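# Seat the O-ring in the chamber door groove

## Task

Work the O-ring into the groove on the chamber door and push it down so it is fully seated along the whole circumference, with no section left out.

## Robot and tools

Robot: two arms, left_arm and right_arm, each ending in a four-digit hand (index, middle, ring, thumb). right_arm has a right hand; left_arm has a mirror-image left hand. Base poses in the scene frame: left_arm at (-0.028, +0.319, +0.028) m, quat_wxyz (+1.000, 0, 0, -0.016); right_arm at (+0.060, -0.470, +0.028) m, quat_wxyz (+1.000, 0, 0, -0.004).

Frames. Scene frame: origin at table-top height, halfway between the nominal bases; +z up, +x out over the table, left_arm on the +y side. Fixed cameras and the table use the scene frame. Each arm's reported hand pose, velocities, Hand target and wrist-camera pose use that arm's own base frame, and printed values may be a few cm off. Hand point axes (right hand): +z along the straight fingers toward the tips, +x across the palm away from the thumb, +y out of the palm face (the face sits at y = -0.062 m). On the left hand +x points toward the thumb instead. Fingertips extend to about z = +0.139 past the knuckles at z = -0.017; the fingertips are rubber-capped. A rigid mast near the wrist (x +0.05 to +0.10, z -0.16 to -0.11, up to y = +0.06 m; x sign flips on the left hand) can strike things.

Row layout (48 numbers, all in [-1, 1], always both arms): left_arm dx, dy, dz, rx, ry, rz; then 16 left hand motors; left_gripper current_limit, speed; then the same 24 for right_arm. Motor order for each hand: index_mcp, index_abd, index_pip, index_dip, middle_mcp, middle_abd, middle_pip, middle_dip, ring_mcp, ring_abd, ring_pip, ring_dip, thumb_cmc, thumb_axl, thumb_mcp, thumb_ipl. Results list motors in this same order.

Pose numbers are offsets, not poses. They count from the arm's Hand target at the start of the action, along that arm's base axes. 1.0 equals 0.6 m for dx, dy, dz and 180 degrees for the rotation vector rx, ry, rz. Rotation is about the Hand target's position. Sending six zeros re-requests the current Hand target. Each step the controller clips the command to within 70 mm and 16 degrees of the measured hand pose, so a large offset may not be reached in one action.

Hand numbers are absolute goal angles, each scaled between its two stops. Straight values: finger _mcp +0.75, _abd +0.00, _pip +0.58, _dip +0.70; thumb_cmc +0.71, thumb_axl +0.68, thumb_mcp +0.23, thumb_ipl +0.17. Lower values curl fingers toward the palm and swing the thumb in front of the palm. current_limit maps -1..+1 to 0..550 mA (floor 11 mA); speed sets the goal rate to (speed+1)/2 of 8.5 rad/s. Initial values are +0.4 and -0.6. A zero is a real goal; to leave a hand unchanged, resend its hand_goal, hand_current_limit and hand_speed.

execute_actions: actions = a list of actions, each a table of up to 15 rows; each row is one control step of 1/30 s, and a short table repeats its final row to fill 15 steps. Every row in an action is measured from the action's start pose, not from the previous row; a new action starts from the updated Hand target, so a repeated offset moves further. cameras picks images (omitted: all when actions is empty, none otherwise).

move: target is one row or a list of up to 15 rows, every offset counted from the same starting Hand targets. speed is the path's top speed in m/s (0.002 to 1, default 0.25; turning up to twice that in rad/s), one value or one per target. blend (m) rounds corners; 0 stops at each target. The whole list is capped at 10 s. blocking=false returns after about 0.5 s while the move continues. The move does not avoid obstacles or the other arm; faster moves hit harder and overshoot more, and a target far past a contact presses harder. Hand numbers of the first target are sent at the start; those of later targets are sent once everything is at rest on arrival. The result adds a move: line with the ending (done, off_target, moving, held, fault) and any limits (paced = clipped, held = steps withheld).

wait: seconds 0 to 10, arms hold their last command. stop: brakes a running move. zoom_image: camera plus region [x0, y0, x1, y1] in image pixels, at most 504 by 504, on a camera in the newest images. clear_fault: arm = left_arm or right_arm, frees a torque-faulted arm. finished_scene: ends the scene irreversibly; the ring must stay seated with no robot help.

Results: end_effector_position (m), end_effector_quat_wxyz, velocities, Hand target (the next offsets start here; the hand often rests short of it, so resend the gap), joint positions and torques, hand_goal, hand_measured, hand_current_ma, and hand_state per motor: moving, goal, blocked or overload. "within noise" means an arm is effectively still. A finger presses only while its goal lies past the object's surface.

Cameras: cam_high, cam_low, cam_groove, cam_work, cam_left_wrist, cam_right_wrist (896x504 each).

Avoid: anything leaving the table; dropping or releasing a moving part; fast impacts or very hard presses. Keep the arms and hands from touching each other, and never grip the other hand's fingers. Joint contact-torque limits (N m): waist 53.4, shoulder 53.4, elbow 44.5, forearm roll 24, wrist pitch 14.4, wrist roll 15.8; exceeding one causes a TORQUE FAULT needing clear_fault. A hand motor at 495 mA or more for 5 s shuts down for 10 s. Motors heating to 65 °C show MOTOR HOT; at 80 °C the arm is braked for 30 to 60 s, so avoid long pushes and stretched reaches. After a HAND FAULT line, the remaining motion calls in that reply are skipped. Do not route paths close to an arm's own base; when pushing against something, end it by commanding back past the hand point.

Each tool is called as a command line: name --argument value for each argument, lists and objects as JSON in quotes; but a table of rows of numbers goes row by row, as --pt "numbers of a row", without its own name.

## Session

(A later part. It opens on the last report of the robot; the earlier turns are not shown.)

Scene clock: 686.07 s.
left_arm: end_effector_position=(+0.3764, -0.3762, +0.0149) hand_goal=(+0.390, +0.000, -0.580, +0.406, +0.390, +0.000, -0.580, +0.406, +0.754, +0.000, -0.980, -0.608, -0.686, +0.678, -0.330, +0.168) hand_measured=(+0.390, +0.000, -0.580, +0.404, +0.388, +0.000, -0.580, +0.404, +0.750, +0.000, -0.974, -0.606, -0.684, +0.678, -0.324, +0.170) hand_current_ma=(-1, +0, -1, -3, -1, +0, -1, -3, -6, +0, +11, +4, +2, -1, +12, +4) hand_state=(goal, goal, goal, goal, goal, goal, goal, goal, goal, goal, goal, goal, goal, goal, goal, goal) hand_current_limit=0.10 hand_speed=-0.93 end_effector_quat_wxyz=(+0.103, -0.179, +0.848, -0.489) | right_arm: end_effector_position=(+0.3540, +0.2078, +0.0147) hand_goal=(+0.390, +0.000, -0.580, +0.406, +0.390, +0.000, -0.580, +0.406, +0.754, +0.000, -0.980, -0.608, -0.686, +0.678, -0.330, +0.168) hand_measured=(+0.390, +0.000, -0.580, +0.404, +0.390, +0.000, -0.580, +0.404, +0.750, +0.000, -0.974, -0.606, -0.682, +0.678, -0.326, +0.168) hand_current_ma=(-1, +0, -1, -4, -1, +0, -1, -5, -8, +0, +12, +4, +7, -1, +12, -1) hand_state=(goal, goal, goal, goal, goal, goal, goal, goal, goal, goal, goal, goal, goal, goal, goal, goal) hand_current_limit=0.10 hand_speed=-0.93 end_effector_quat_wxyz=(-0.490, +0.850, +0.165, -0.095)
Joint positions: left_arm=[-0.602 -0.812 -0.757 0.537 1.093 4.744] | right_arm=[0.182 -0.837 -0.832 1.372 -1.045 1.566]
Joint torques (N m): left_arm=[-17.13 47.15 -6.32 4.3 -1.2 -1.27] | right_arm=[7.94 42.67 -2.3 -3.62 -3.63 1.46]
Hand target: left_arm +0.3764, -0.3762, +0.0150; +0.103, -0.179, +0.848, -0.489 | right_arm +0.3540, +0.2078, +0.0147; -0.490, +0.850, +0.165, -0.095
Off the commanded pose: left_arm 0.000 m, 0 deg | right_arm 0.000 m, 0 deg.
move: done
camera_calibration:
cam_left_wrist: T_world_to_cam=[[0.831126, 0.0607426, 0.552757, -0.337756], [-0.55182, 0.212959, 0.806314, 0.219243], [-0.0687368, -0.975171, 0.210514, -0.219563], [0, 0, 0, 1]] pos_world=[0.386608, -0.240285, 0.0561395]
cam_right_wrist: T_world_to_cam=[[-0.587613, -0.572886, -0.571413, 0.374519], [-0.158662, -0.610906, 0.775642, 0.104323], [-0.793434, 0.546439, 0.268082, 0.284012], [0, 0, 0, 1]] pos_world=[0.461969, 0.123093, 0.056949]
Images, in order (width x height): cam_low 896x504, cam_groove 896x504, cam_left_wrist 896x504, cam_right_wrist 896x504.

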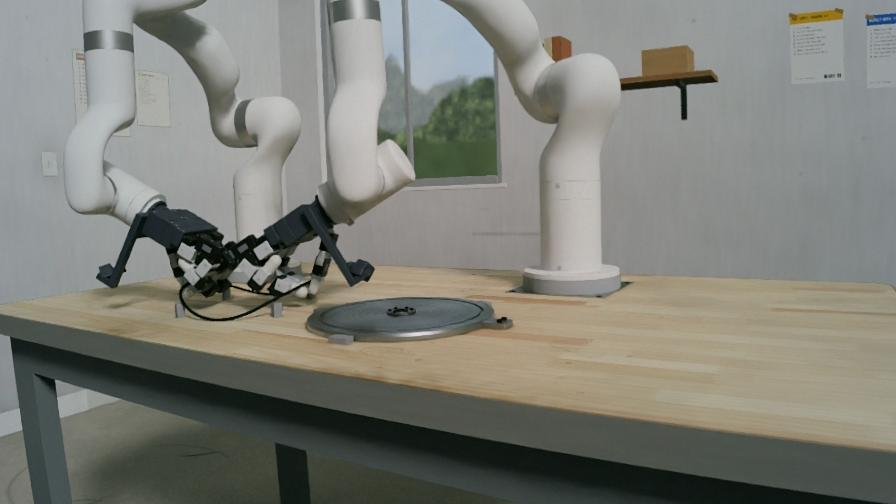

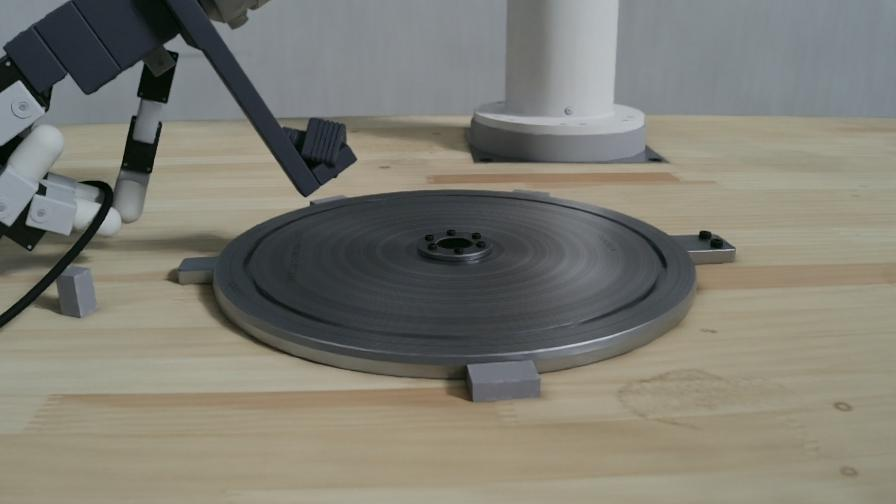

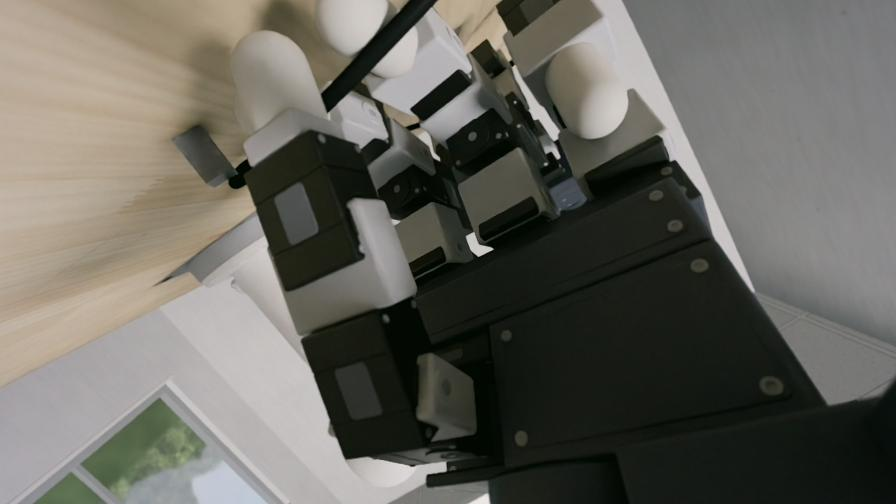

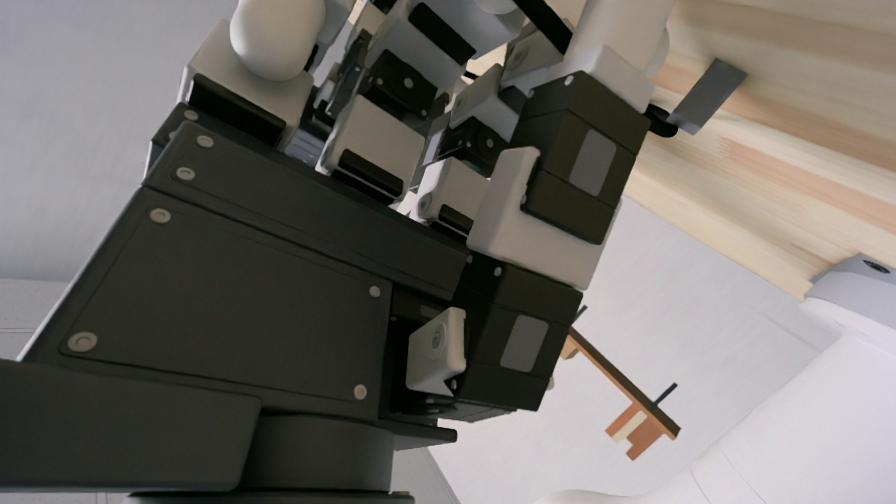

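move --pt "0 0 0.15 0 0 0 0.389 0 -0.58 0.406 0.389 0 -0.58 0.406 0.753 0 -0.98 -0.609 -0.686 0.678 -0.35 0.168 0.1 -0.93 0 0 0.15 0 0 0 0.389 0 -0.58 0.406 0.389 0 -0.58 0.406 0.753 0 -0.98 -0.609 -0.686 0.678 -0.35 0.168 0.1 -0.93" --speed 0.06 --cameras '["cam_low", "cam_groove", "cam_work", "cam_high", "cam_left_wrist", "cam_right_wrist"]'

zoom_image --camera "cam_low" --region '[80, 160, 400, 330]'

zoom_image --camera "cam_work" --region '[200, 120, 480, 360]'

Scene clock: 709.00 s.
left_arm: end_effector_position=(+0.3764, -0.3762, +0.1049) hand_goal=(+0.390, +0.000, -0.580, +0.406, +0.390, +0.000, -0.580, +0.406, +0.754, +0.000, -0.980, -0.608, -0.686, +0.678, -0.350, +0.168) hand_measured=(+0.388, +0.000, -0.580, +0.404, +0.388, +0.000, -0.580, +0.404, +0.750, +0.000, -0.974, -0.606, -0.684, +0.678, -0.344, +0.170) hand_current_ma=(-1, +0, +0, -2, -1, +0, +0, -2, -6, +0, +11, +4, +2, -1, +14, +4) hand_state=(goal, goal, goal, goal, goal, goal, goal, goal, goal, goal, goal, goal, goal, goal, goal, goal) hand_current_limit=0.10 hand_speed=-0.93 end_effector_quat_wxyz=(+0.103, -0.179, +0.848, -0.489) | right_arm: end_effector_position=(+0.3540, +0.2078, +0.1047) hand_goal=(+0.390, +0.000, -0.580, +0.406, +0.390, +0.000, -0.580, +0.406, +0.754, +0.000, -0.980, -0.608, -0.686, +0.678, -0.350, +0.168) hand_measured=(+0.390, +0.000, -0.580, +0.404, +0.390, +0.000, -0.580, +0.404, +0.750, +0.000, -0.974, -0.606, -0.682, +0.678, -0.346, +0.168) hand_current_ma=(-1, +0, +0, -3, -1, +0, +0, -4, -8, +0, +12, +4, +7, -1, +13, -1) hand_state=(goal, goal, goal, goal, goal, goal, goal, goal, goal, goal, goal, goal, goal, goal, goal, goal) hand_current_limit=0.10 hand_speed=-0.93 end_effector_quat_wxyz=(-0.490, +0.850, +0.165, -0.095)
Joint positions: left_arm=[-0.602 -0.565 -0.687 0.596 0.944 4.633] | right_arm=[0.182 -0.604 -0.764 1.283 -1.085 1.749]
Joint torques (N m): left_arm=[-12.99 45.4 -10.3 3.82 -1.26 -1.44] | right_arm=[16.04 38.46 -4.53 -3.55 -3.68 1.43]
Hand target: left_arm +0.3764, -0.3762, +0.1050; +0.103, -0.179, +0.848, -0.489 | right_arm +0.3540, +0.2078, +0.1047; -0.490, +0.850, +0.165, -0.095
Off the commanded pose: left_arm 0.000 m, 0 deg | right_arm 0.000 m, 0 deg.
move: done
camera_calibration:
cam_left_wrist: T_world_to_cam=[[0.83112, 0.0606616, 0.552775, -0.387524], [-0.551817, 0.213012, 0.806303, 0.146688], [-0.0688363, -0.975165, 0.210513, -0.238469], [0, 0, 0, 1]] pos_world=[0.386608, -0.240285, 0.146139]
cam_right_wrist: T_world_to_cam=[[-0.587613, -0.572886, -0.571413, 0.425946], [-0.158662, -0.610906, 0.775642, 0.0345155], [-0.793434, 0.546439, 0.268082, 0.259884], [0, 0, 0, 1]] pos_world=[0.461969, 0.123093, 0.146949]

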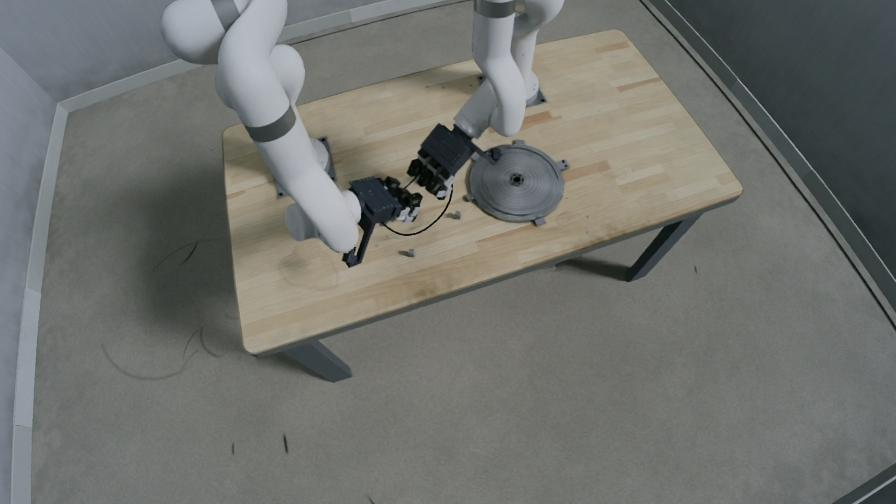

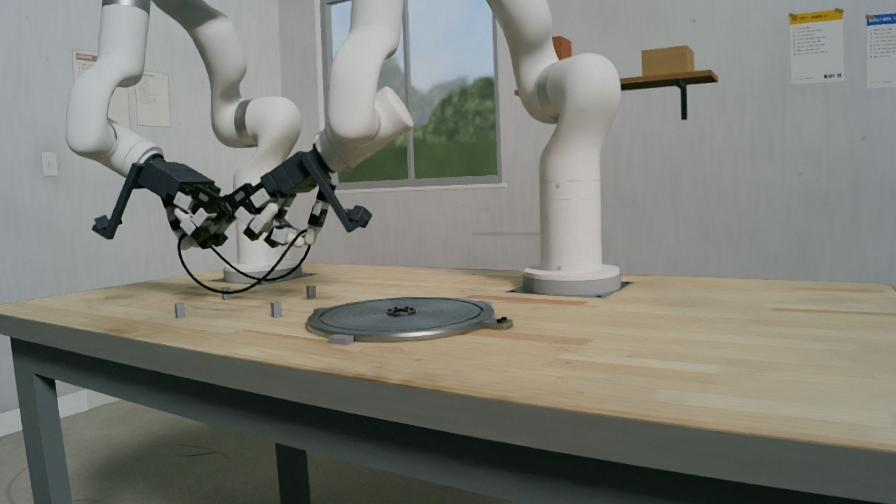

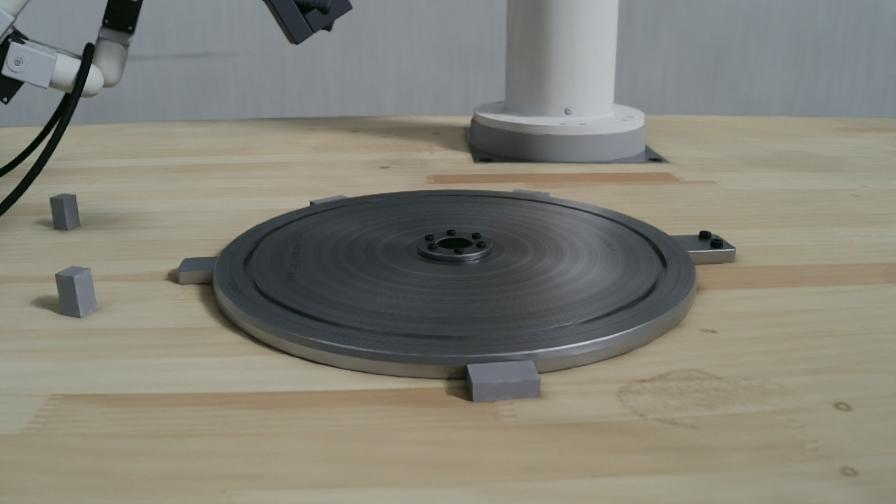

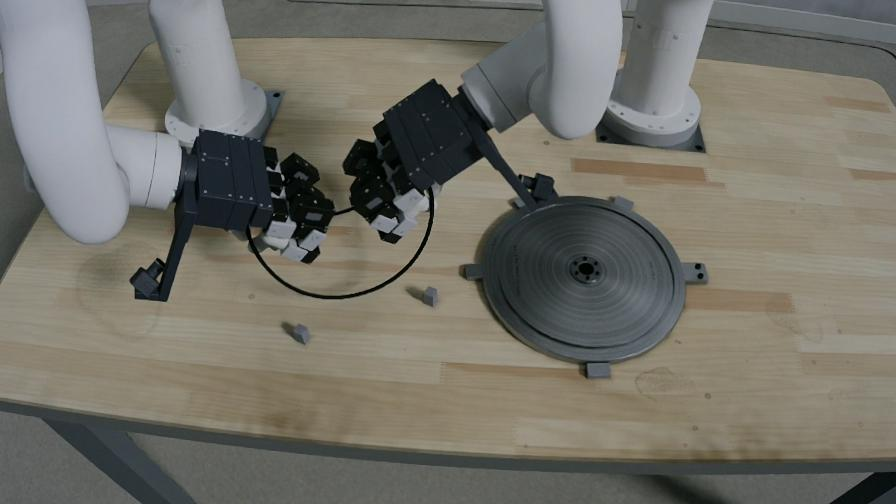

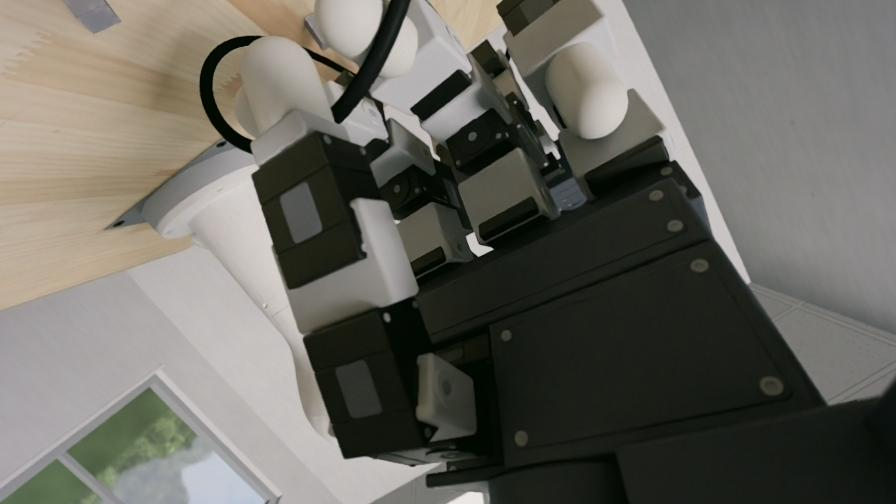

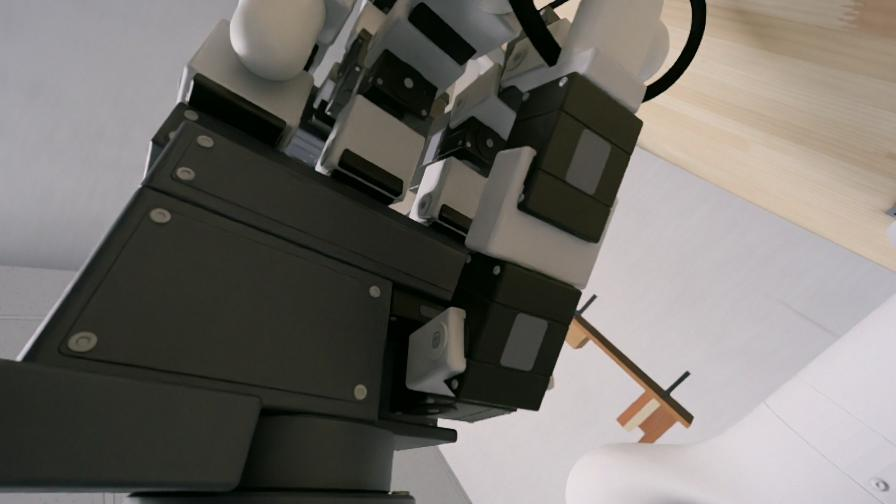

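Scaled by 1.575 from the camera's 896x504 image, which has a finer 1280x720 frame.

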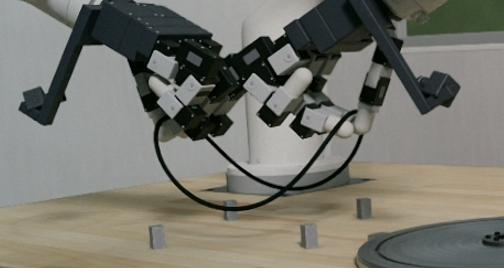

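Scaled by 1.800 from the camera's 896x504 image, which has a finer 1280x720 frame.

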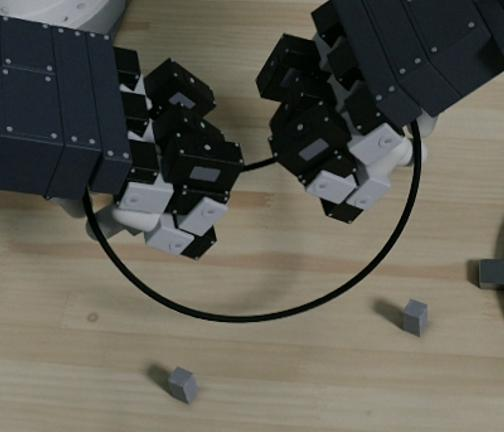

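move --pt "0 0 0.0833 0 0 0 0.389 0 -0.58 0.406 0.389 0 -0.58 0.406 0.753 0 -0.98 -0.609 -0.686 0.678 -0.35 0.168 0.1 -0.93 0 0 0.0833 0 0 0 0.389 0 -0.58 0.406 0.389 0 -0.58 0.406 0.753 0 -0.98 -0.609 -0.686 0.678 -0.35 0.168 0.1 -0.93" --pt "-0.0413 0.5643 0.0833 0 0 0 0.389 0 -0.58 0.406 0.389 0 -0.58 0.406 0.753 0 -0.98 -0.609 -0.686 0.678 -0.35 0.168 0.1 -0.93 -0.0278 0.565 0.0833 0 0 0 0.389 0 -0.58 0.406 0.389 0 -0.58 0.406 0.753 0 -0.98 -0.609 -0.686 0.678 -0.35 0.168 0.1 -0.93" --speed 0.08 --blend 0.02 --cameras '["cam_low", "cam_groove", "cam_work", "cam_high"]'

zoom_image --camera "cam_work" --region '[420, 80, 740, 400]'

Scene clock: 804.77 s.
left_arm: end_effector_position=(+0.3517, -0.0377, +0.1549) hand_goal=(+0.390, +0.000, -0.580, +0.406, +0.390, +0.000, -0.580, +0.406, +0.754, +0.000, -0.980, -0.608, -0.686, +0.678, -0.350, +0.168) hand_measured=(+0.388, +0.000, -0.580, +0.404, +0.388, +0.000, -0.580, +0.404, +0.750, +0.000, -0.974, -0.606, -0.684, +0.678, -0.344, +0.170) hand_current_ma=(-1, +0, +0, -2, -1, +0, +0, -2, -6, +0, +11, +4, +2, -1, +14, +4) hand_state=(goal, goal, goal, goal, goal, goal, goal, goal, goal, goal, goal, goal, goal, goal, goal, goal) hand_current_limit=0.10 hand_speed=-0.93 end_effector_quat_wxyz=(+0.103, -0.179, +0.848, -0.489) | right_arm: end_effector_position=(+0.3373, +0.5468, +0.1547) hand_goal=(+0.390, +0.000, -0.580, +0.406, +0.390, +0.000, -0.580, +0.406, +0.754, +0.000, -0.980, -0.608, -0.686, +0.678, -0.350, +0.168) hand_measured=(+0.390, +0.000, -0.580, +0.404, +0.390, +0.000, -0.580, +0.404, +0.750, +0.000, -0.974, -0.606, -0.682, +0.678, -0.346, +0.168) hand_current_ma=(-1, +0, +0, -3, -1, +0, +0, -4, -8, +0, +12, +4, +7, -1, +13, -1) hand_state=(goal, goal, goal, goal, goal, goal, goal, goal, goal, goal, goal, goal, goal, goal, goal, goal) hand_current_limit=0.10 hand_speed=-0.93 end_effector_quat_wxyz=(-0.490, +0.850, +0.165, -0.095)
Joint positions: left_arm=[0.329 -0.303 -0.458 1.575 1.04 4.532] | right_arm=[0.791 -0.74 -1.206 1.673 -0.925 2.113]
Joint torques (N m): left_arm=[18.27 11.68 -20.89 3.51 4.57 -1.28] | right_arm=[19.95 32.96 -21.15 3.7 1.02 1.49]
Hand target: left_arm +0.3517, -0.0377, +0.1549; +0.103, -0.179, +0.848, -0.489 | right_arm +0.3373, +0.5468, +0.1547; -0.490, +0.850, +0.165, -0.095
Off the commanded pose: left_arm 0.000 m, 0 deg | right_arm 0.000 m, 0 deg.
move: done
Images, in order (width x height): cam_high 896x504, cam_low 896x504, cam_groove 896x504, cam_work 896x504.

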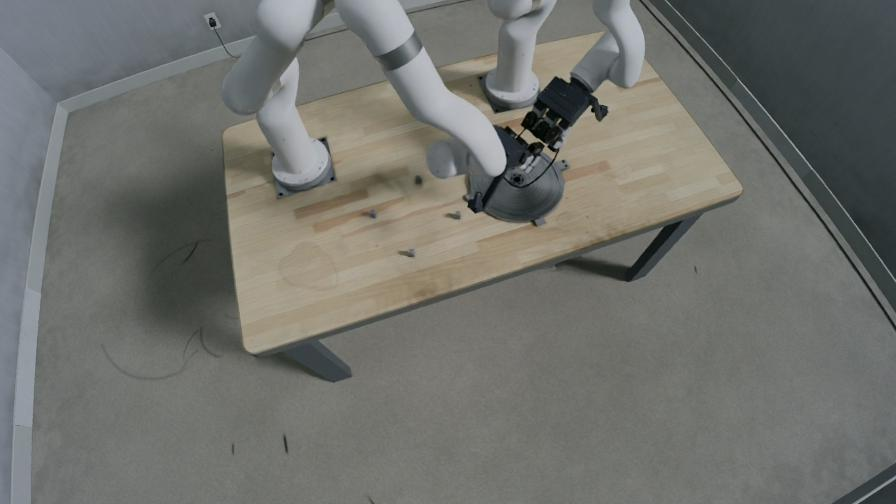

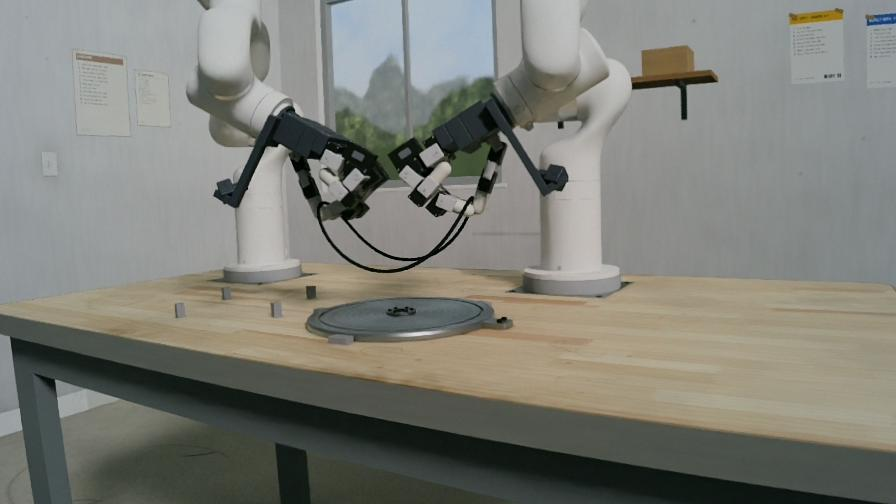

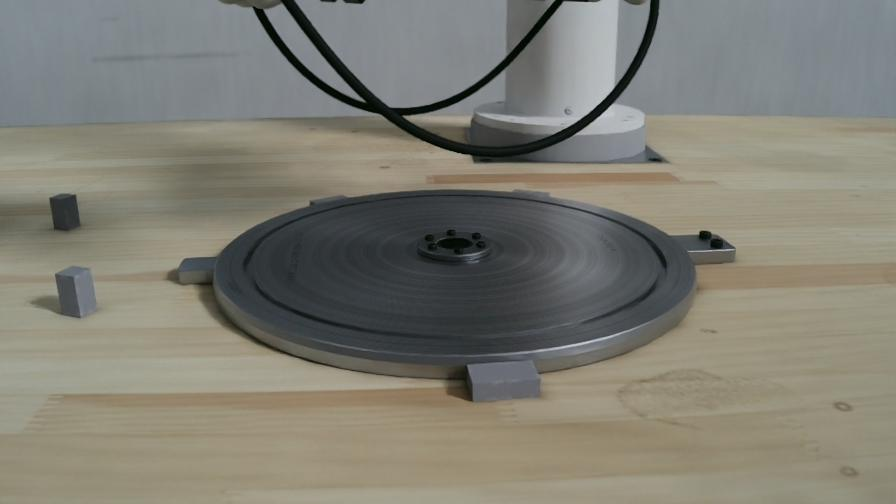

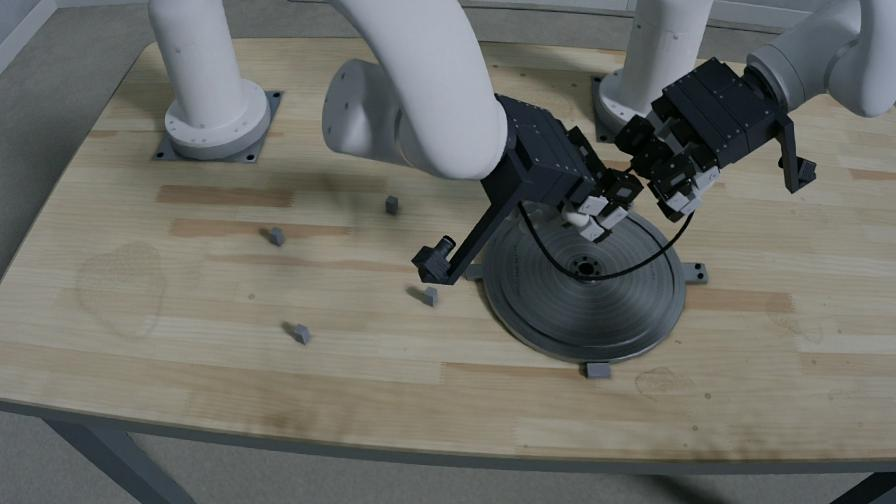

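Scaled by 1.575 from the camera's 896x504 image, which has a finer 1280x720 frame.

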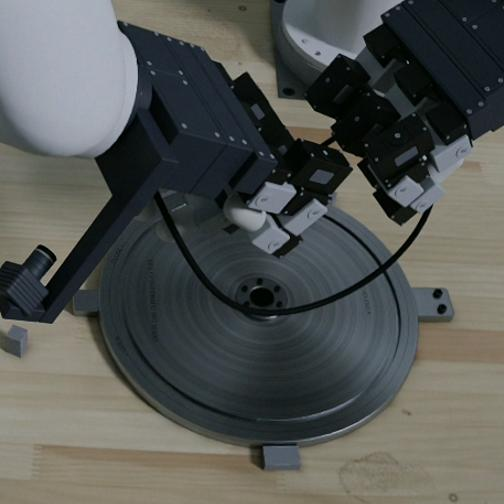

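move --pt "0 0 -0.15 0 0 0 0.389 0 -0.58 0.406 0.389 0 -0.58 0.406 0.753 0 -0.98 -0.609 -0.686 0.678 -0.35 0.168 0.1 -0.93 0 0 -0.15 0 0 0 0.389 0 -0.58 0.406 0.389 0 -0.58 0.406 0.753 0 -0.98 -0.609 -0.686 0.678 -0.35 0.168 0.1 -0.93" --speed 0.06 --cameras '["cam_low", "cam_groove", "cam_work"]'

zoom_image --camera "cam_work" --region '[420, 130, 740, 400]'

Scene clock: 818.03 s.
left_arm: end_effector_position=(+0.3517, -0.0376, +0.0650) hand_goal=(+0.390, +0.000, -0.580, +0.406, +0.390, +0.000, -0.580, +0.406, +0.754, +0.000, -0.980, -0.608, -0.686, +0.678, -0.350, +0.168) hand_measured=(+0.388, +0.000, -0.580, +0.404, +0.388, +0.000, -0.580, +0.404, +0.750, +0.000, -0.974, -0.606, -0.684, +0.678, -0.344, +0.170) hand_current_ma=(-1, +0, +0, -2, -1, +0, +0, -2, -6, +0, +11, +4, +2, -1, +14, +4) hand_state=(goal, goal, goal, goal, goal, goal, goal, goal, goal, goal, goal, goal, goal, goal, goal, goal) hand_current_limit=0.10 hand_speed=-0.93 end_effector_quat_wxyz=(+0.103, -0.179, +0.848, -0.489) | right_arm: end_effector_position=(+0.3373, +0.5468, +0.0647) hand_goal=(+0.390, +0.000, -0.580, +0.406, +0.390, +0.000, -0.580, +0.406, +0.754, +0.000, -0.980, -0.608, -0.686, +0.678, -0.350, +0.168) hand_measured=(+0.390, +0.000, -0.580, +0.404, +0.390, +0.000, -0.580, +0.404, +0.750, +0.000, -0.974, -0.606, -0.682, +0.678, -0.346, +0.168) hand_current_ma=(-1, +0, +0, -3, -1, +0, +0, -4, -8, +0, +12, +4, +7, -1, +13, -1) hand_state=(goal, goal, goal, goal, goal, goal, goal, goal, goal, goal, goal, goal, goal, goal, goal, goal) hand_current_limit=0.10 hand_speed=-0.93 end_effector_quat_wxyz=(-0.490, +0.850, +0.165, -0.095)
Joint positions: left_arm=[0.329 -0.597 -0.507 1.433 1.056 4.815] | right_arm=[0.791 -0.912 -1.242 1.772 -0.946 1.947]
Joint torques (N m): left_arm=[8.41 17.75 -15.12 -3.57 4.61 1.13] | right_arm=[11.35 34.39 -19.71 3.61 -3.66 -1.94]
Hand target: left_arm +0.3517, -0.0377, +0.0649; +0.103, -0.179, +0.848, -0.489 | right_arm +0.3373, +0.5468, +0.0647; -0.490, +0.850, +0.165, -0.095
Off the commanded pose: left_arm 0.000 m, 0 deg | right_arm 0.000 m, 0 deg.
move: done
Images, in order (width x height): cam_low 896x504, cam_groove 896x504, cam_work 896x504.

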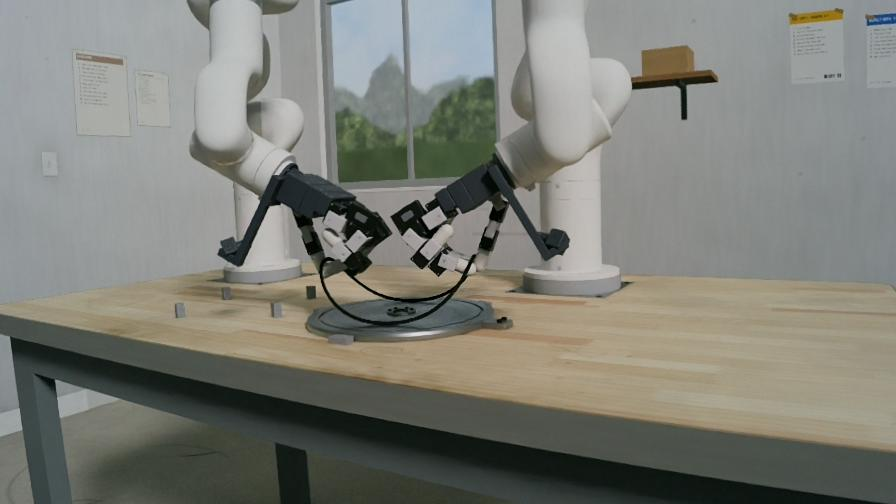

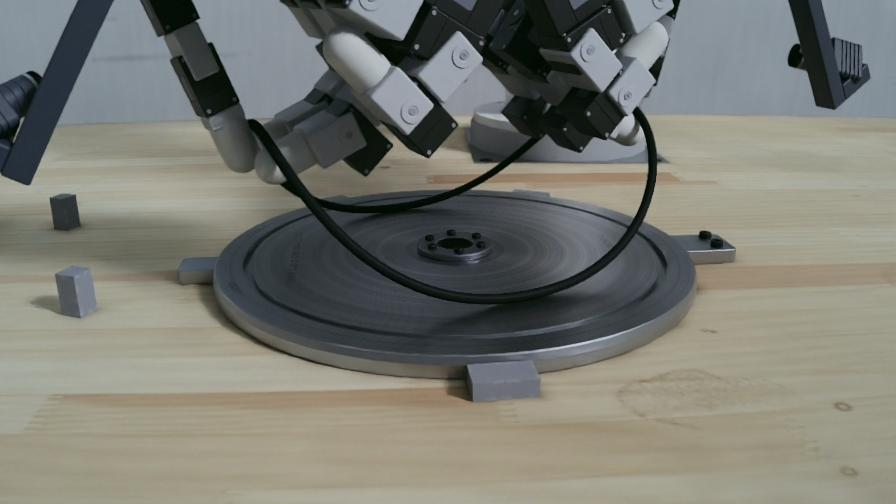

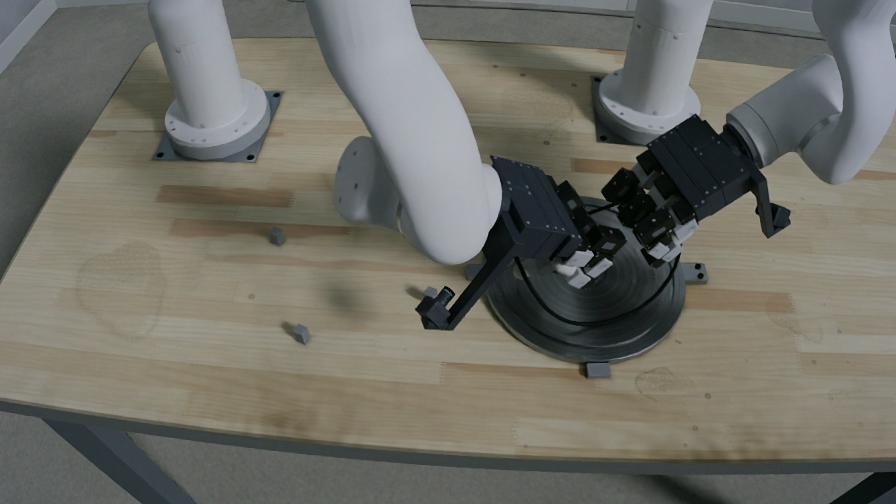

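Scaled by 1.575 from the camera's 896x504 image, which has a finer 1280x720 frame.

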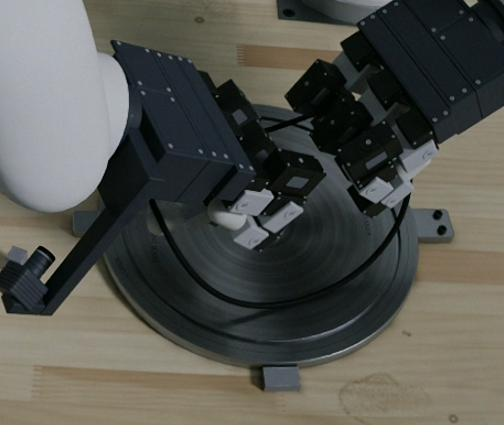

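move --pt "0 0 -0.075 0 0 0 0.389 0 -0.58 0.406 0.389 0 -0.58 0.406 0.753 0 -0.98 -0.609 -0.686 0.678 -0.35 0.168 0.1 -0.93 0 0 -0.075 0 0 0 0.389 0 -0.58 0.406 0.389 0 -0.58 0.406 0.753 0 -0.98 -0.609 -0.686 0.678 -0.35 0.168 0.1 -0.93" --speed 0.04 --cameras '["cam_low", "cam_groove", "cam_work"]'

zoom_image --camera "cam_work" --region '[420, 130, 740, 400]'

zoom_image --camera "cam_groove" --region '[170, 100, 470, 400]'

zoom_image --camera "cam_groove" --region '[430, 100, 730, 400]'

Scene clock: 834.73 s.
left_arm: end_effector_position=(+0.3517, -0.0377, +0.0199) hand_goal=(+0.390, +0.000, -0.580, +0.406, +0.390, +0.000, -0.580, +0.406, +0.754, +0.000, -0.980, -0.608, -0.686, +0.678, -0.350, +0.168) hand_measured=(+0.388, +0.000, -0.580, +0.404, +0.388, +0.000, -0.580, +0.404, +0.750, +0.000, -0.974, -0.606, -0.684, +0.678, -0.344, +0.170) hand_current_ma=(-1, +0, +0, -2, -1, +0, +0, -2, -6, +0, +11, +4, +2, -1, +14, +4) hand_state=(goal, goal, goal, goal, goal, goal, goal, goal, goal, goal, goal, goal, goal, goal, goal, goal) hand_current_limit=0.10 hand_speed=-0.93 end_effector_quat_wxyz=(+0.103, -0.179, +0.848, -0.489) | right_arm: end_effector_position=(+0.3373, +0.5468, +0.0197) hand_goal=(+0.390, +0.000, -0.580, +0.406, +0.390, +0.000, -0.580, +0.406, +0.754, +0.000, -0.980, -0.608, -0.686, +0.678, -0.350, +0.168) hand_measured=(+0.390, +0.000, -0.580, +0.404, +0.390, +0.000, -0.580, +0.404, +0.750, +0.000, -0.974, -0.606, -0.682, +0.678, -0.346, +0.168) hand_current_ma=(-1, +0, +0, -3, -1, +0, +0, -4, -8, +0, +12, +4, +7, -1, +13, -1) hand_state=(goal, goal, goal, goal, goal, goal, goal, goal, goal, goal, goal, goal, goal, goal, goal, goal) hand_current_limit=0.10 hand_speed=-0.93 end_effector_quat_wxyz=(-0.490, +0.850, +0.165, -0.095)
Joint positions: left_arm=[0.329 -0.746 -0.553 1.377 1.073 4.93] | right_arm=[0.791 -1.004 -1.277 1.812 -0.958 1.878]
Joint torques (N m): left_arm=[-7.87 18.29 -13.1 -2.98 4.62 1.27] | right_arm=[6.58 34.52 -18.59 3.54 -3.63 -1.94]
Hand target: left_arm +0.3517, -0.0377, +0.0199; +0.103, -0.179, +0.848, -0.489 | right_arm +0.3373, +0.5468, +0.0197; -0.490, +0.850, +0.165, -0.095
Off the commanded pose: left_arm 0.000 m, 0 deg | right_arm 0.000 m, 0 deg.
move: done
Images, in order (width x height): cam_low 896x504, cam_groove 896x504, cam_work 896x504.

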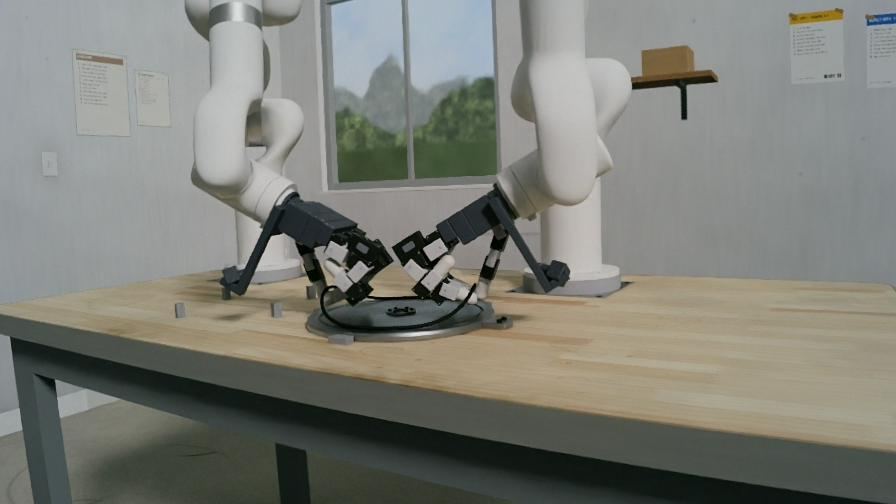

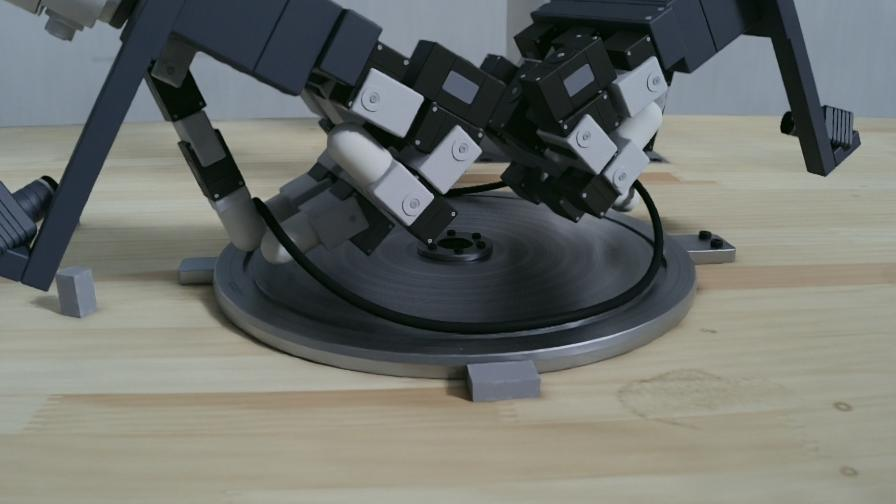

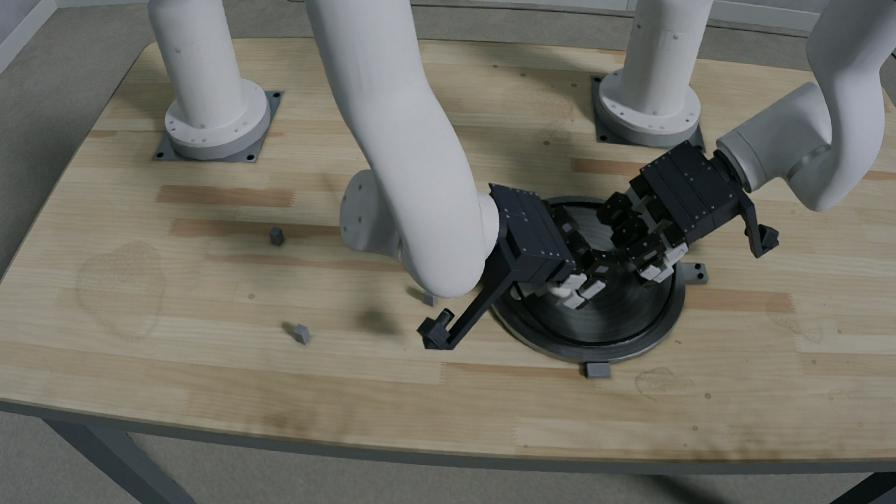

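Scaled by 1.575 from the camera's 896x504 image, which has a finer 1280x720 frame.

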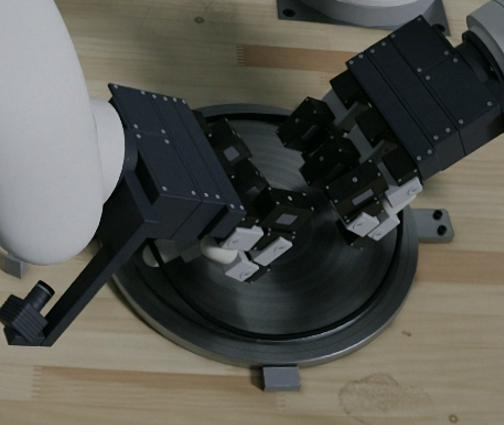

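Scaled by 1.680 from the camera's 896x504 image, which has a finer 1280x720 frame.

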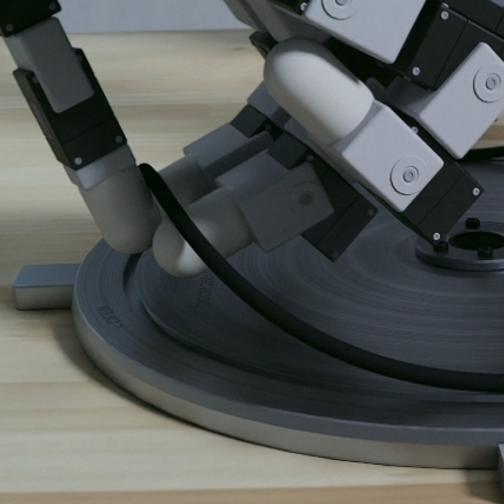

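Scaled by 1.680 from the camera's 896x504 image, which has a finer 1280x720 frame.

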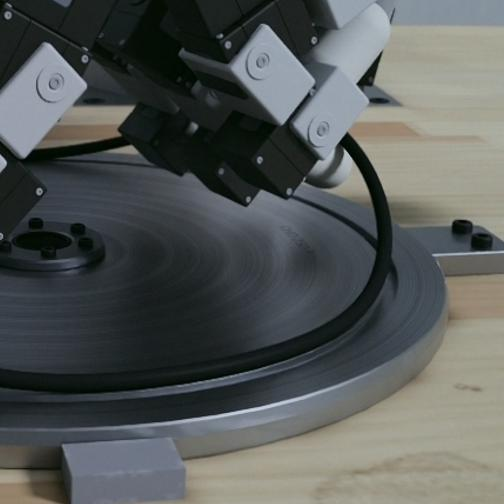

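move --pt "0 0 -0.0133 0 0 0 0.389 0 -0.58 0.406 0.389 0 -0.58 0.406 0.753 0 -0.98 -0.609 -0.686 0.678 -0.35 0.168 0.1 -0.93 0 0 -0.0133 0 0 0 0.389 0 -0.58 0.406 0.389 0 -0.58 0.406 0.753 0 -0.98 -0.609 -0.686 0.678 -0.35 0.168 0.1 -0.93" --speed 0.04 --cameras '["cam_groove", "cam_work", "cam_left_wrist", "cam_right_wrist"]'

zoom_image --camera "cam_work" --region '[470, 180, 710, 380]'

zoom_image --camera "cam_groove" --region '[200, 150, 400, 350]'

zoom_image --camera "cam_groove" --region '[530, 130, 730, 330]'

Scene clock: 853.57 s.
left_arm: end_effector_position=(+0.3517, -0.0377, +0.0120) hand_goal=(+0.390, +0.000, -0.580, +0.406, +0.390, +0.000, -0.580, +0.406, +0.754, +0.000, -0.980, -0.608, -0.686, +0.678, -0.350, +0.168) hand_measured=(+0.388, +0.000, -0.580, +0.404, +0.388, +0.000, -0.580, +0.404, +0.750, +0.000, -0.974, -0.606, -0.684, +0.678, -0.344, +0.170) hand_current_ma=(-1, +0, +0, -2, -1, +0, +0, -2, -6, +0, +11, +4, +2, -1, +14, +4) hand_state=(goal, goal, goal, goal, goal, goal, goal, goal, goal, goal, goal, goal, goal, goal, goal, goal) hand_current_limit=0.10 hand_speed=-0.93 end_effector_quat_wxyz=(+0.103, -0.179, +0.848, -0.489) | right_arm: end_effector_position=(+0.3373, +0.5468, +0.0117) hand_goal=(+0.390, +0.000, -0.580, +0.406, +0.390, +0.000, -0.580, +0.406, +0.754, +0.000, -0.980, -0.608, -0.686, +0.678, -0.350, +0.168) hand_measured=(+0.390, +0.000, -0.580, +0.404, +0.390, +0.000, -0.580, +0.404, +0.750, +0.000, -0.974, -0.606, -0.682, +0.678, -0.346, +0.168) hand_current_ma=(-1, +0, +0, -3, -1, +0, +0, -4, -8, +0, +12, +4, +7, -1, +13, -1) hand_state=(goal, goal, goal, goal, goal, goal, goal, goal, goal, goal, goal, goal, goal, goal, goal, goal) hand_current_limit=0.10 hand_speed=-0.93 end_effector_quat_wxyz=(-0.490, +0.850, +0.165, -0.095)
Joint positions: left_arm=[0.329 -0.772 -0.563 1.368 1.077 4.948] | right_arm=[0.791 -1.021 -1.285 1.818 -0.961 1.867]
Joint torques (N m): left_arm=[-7.41 18 -13.18 -3.17 4.58 1.27] | right_arm=[5.74 36.25 -18.65 3.46 -3.67 -1.81]
Hand target: left_arm +0.3517, -0.0377, +0.0120; +0.103, -0.179, +0.848, -0.489 | right_arm +0.3373, +0.5468, +0.0117; -0.490, +0.850, +0.165, -0.095
Off the commanded pose: left_arm 0.000 m, 0 deg | right_arm 0.000 m, 0 deg.
move: done
camera_calibration:
cam_left_wrist: T_world_to_cam=[[0.831126, 0.0607426, 0.552757, -0.336047], [-0.55182, 0.212959, 0.806314, 0.13589], [-0.0687368, -0.975171, 0.210514, 0.109459], [0, 0, 0, 1]] pos_world=[0.361808, 0.0982149, 0.0531395]
cam_right_wrist: T_world_to_cam=[[-0.587604, -0.572851, -0.571457, 0.557239], [-0.158696, -0.610939, 0.775609, 0.311052], [-0.793434, 0.546439, 0.268081, 0.0862957], [0, 0, 0, 1]] pos_world=[0.445269, 0.462093, 0.0540494]
Images, in order (width x height): cam_groove 896x504, cam_work 896x504, cam_left_wrist 896x504, cam_right_wrist 896x504.

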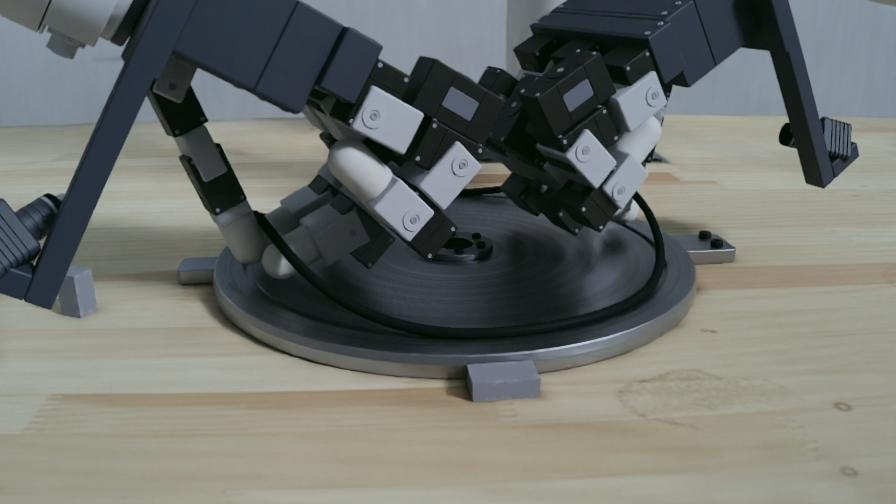

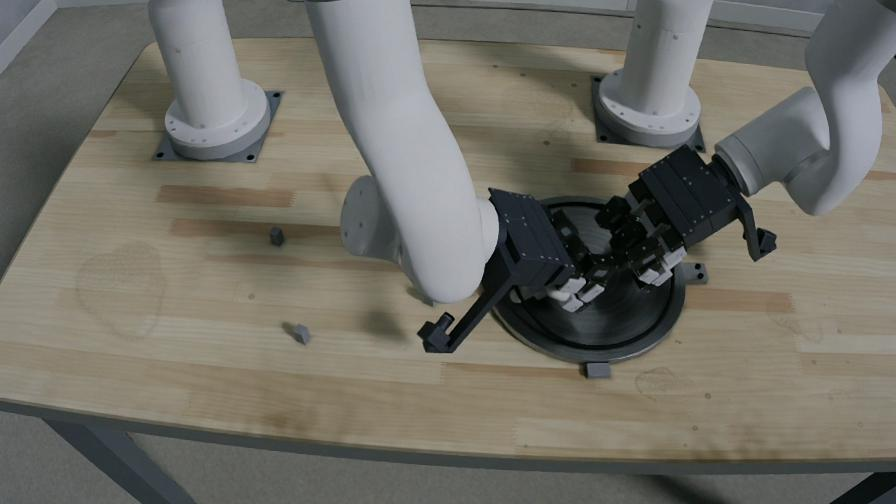

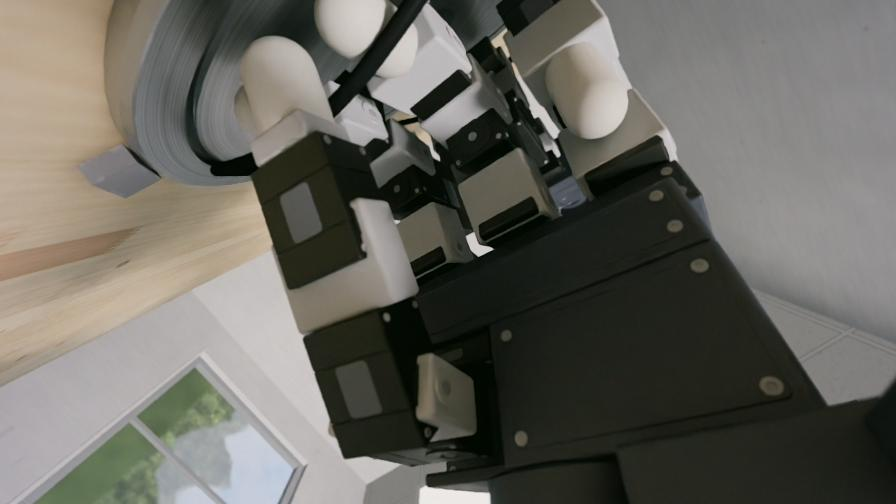

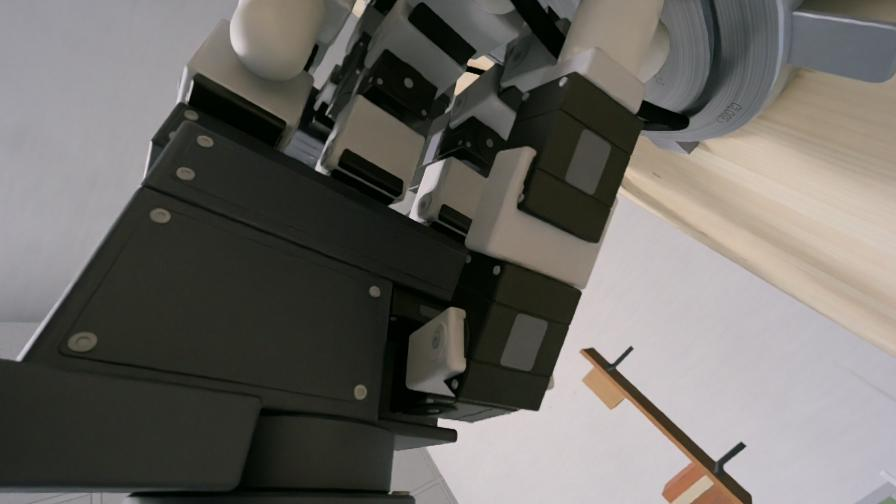

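Scaled by 2.100 from the camera's 896x504 image, which has a finer 1280x720 frame.

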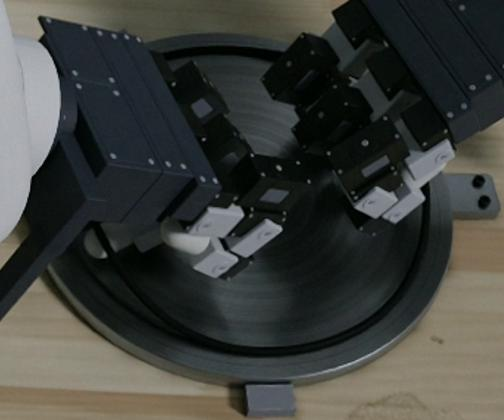

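Scaled by 2.520 from the camera's 896x504 image, which has a finer 1280x720 frame.

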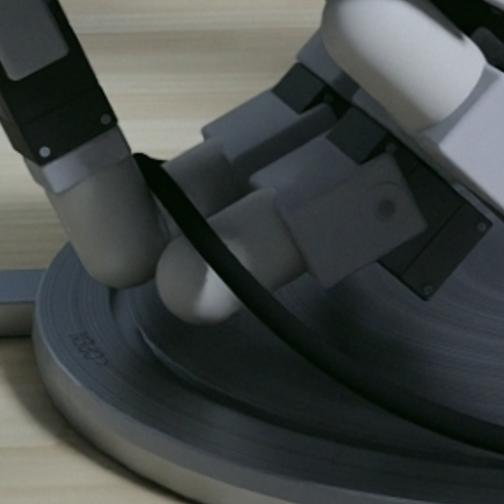

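Scaled by 2.520 from the camera's 896x504 image, which has a finer 1280x720 frame.

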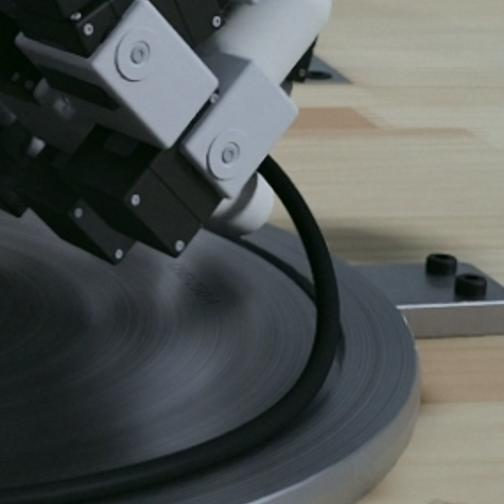

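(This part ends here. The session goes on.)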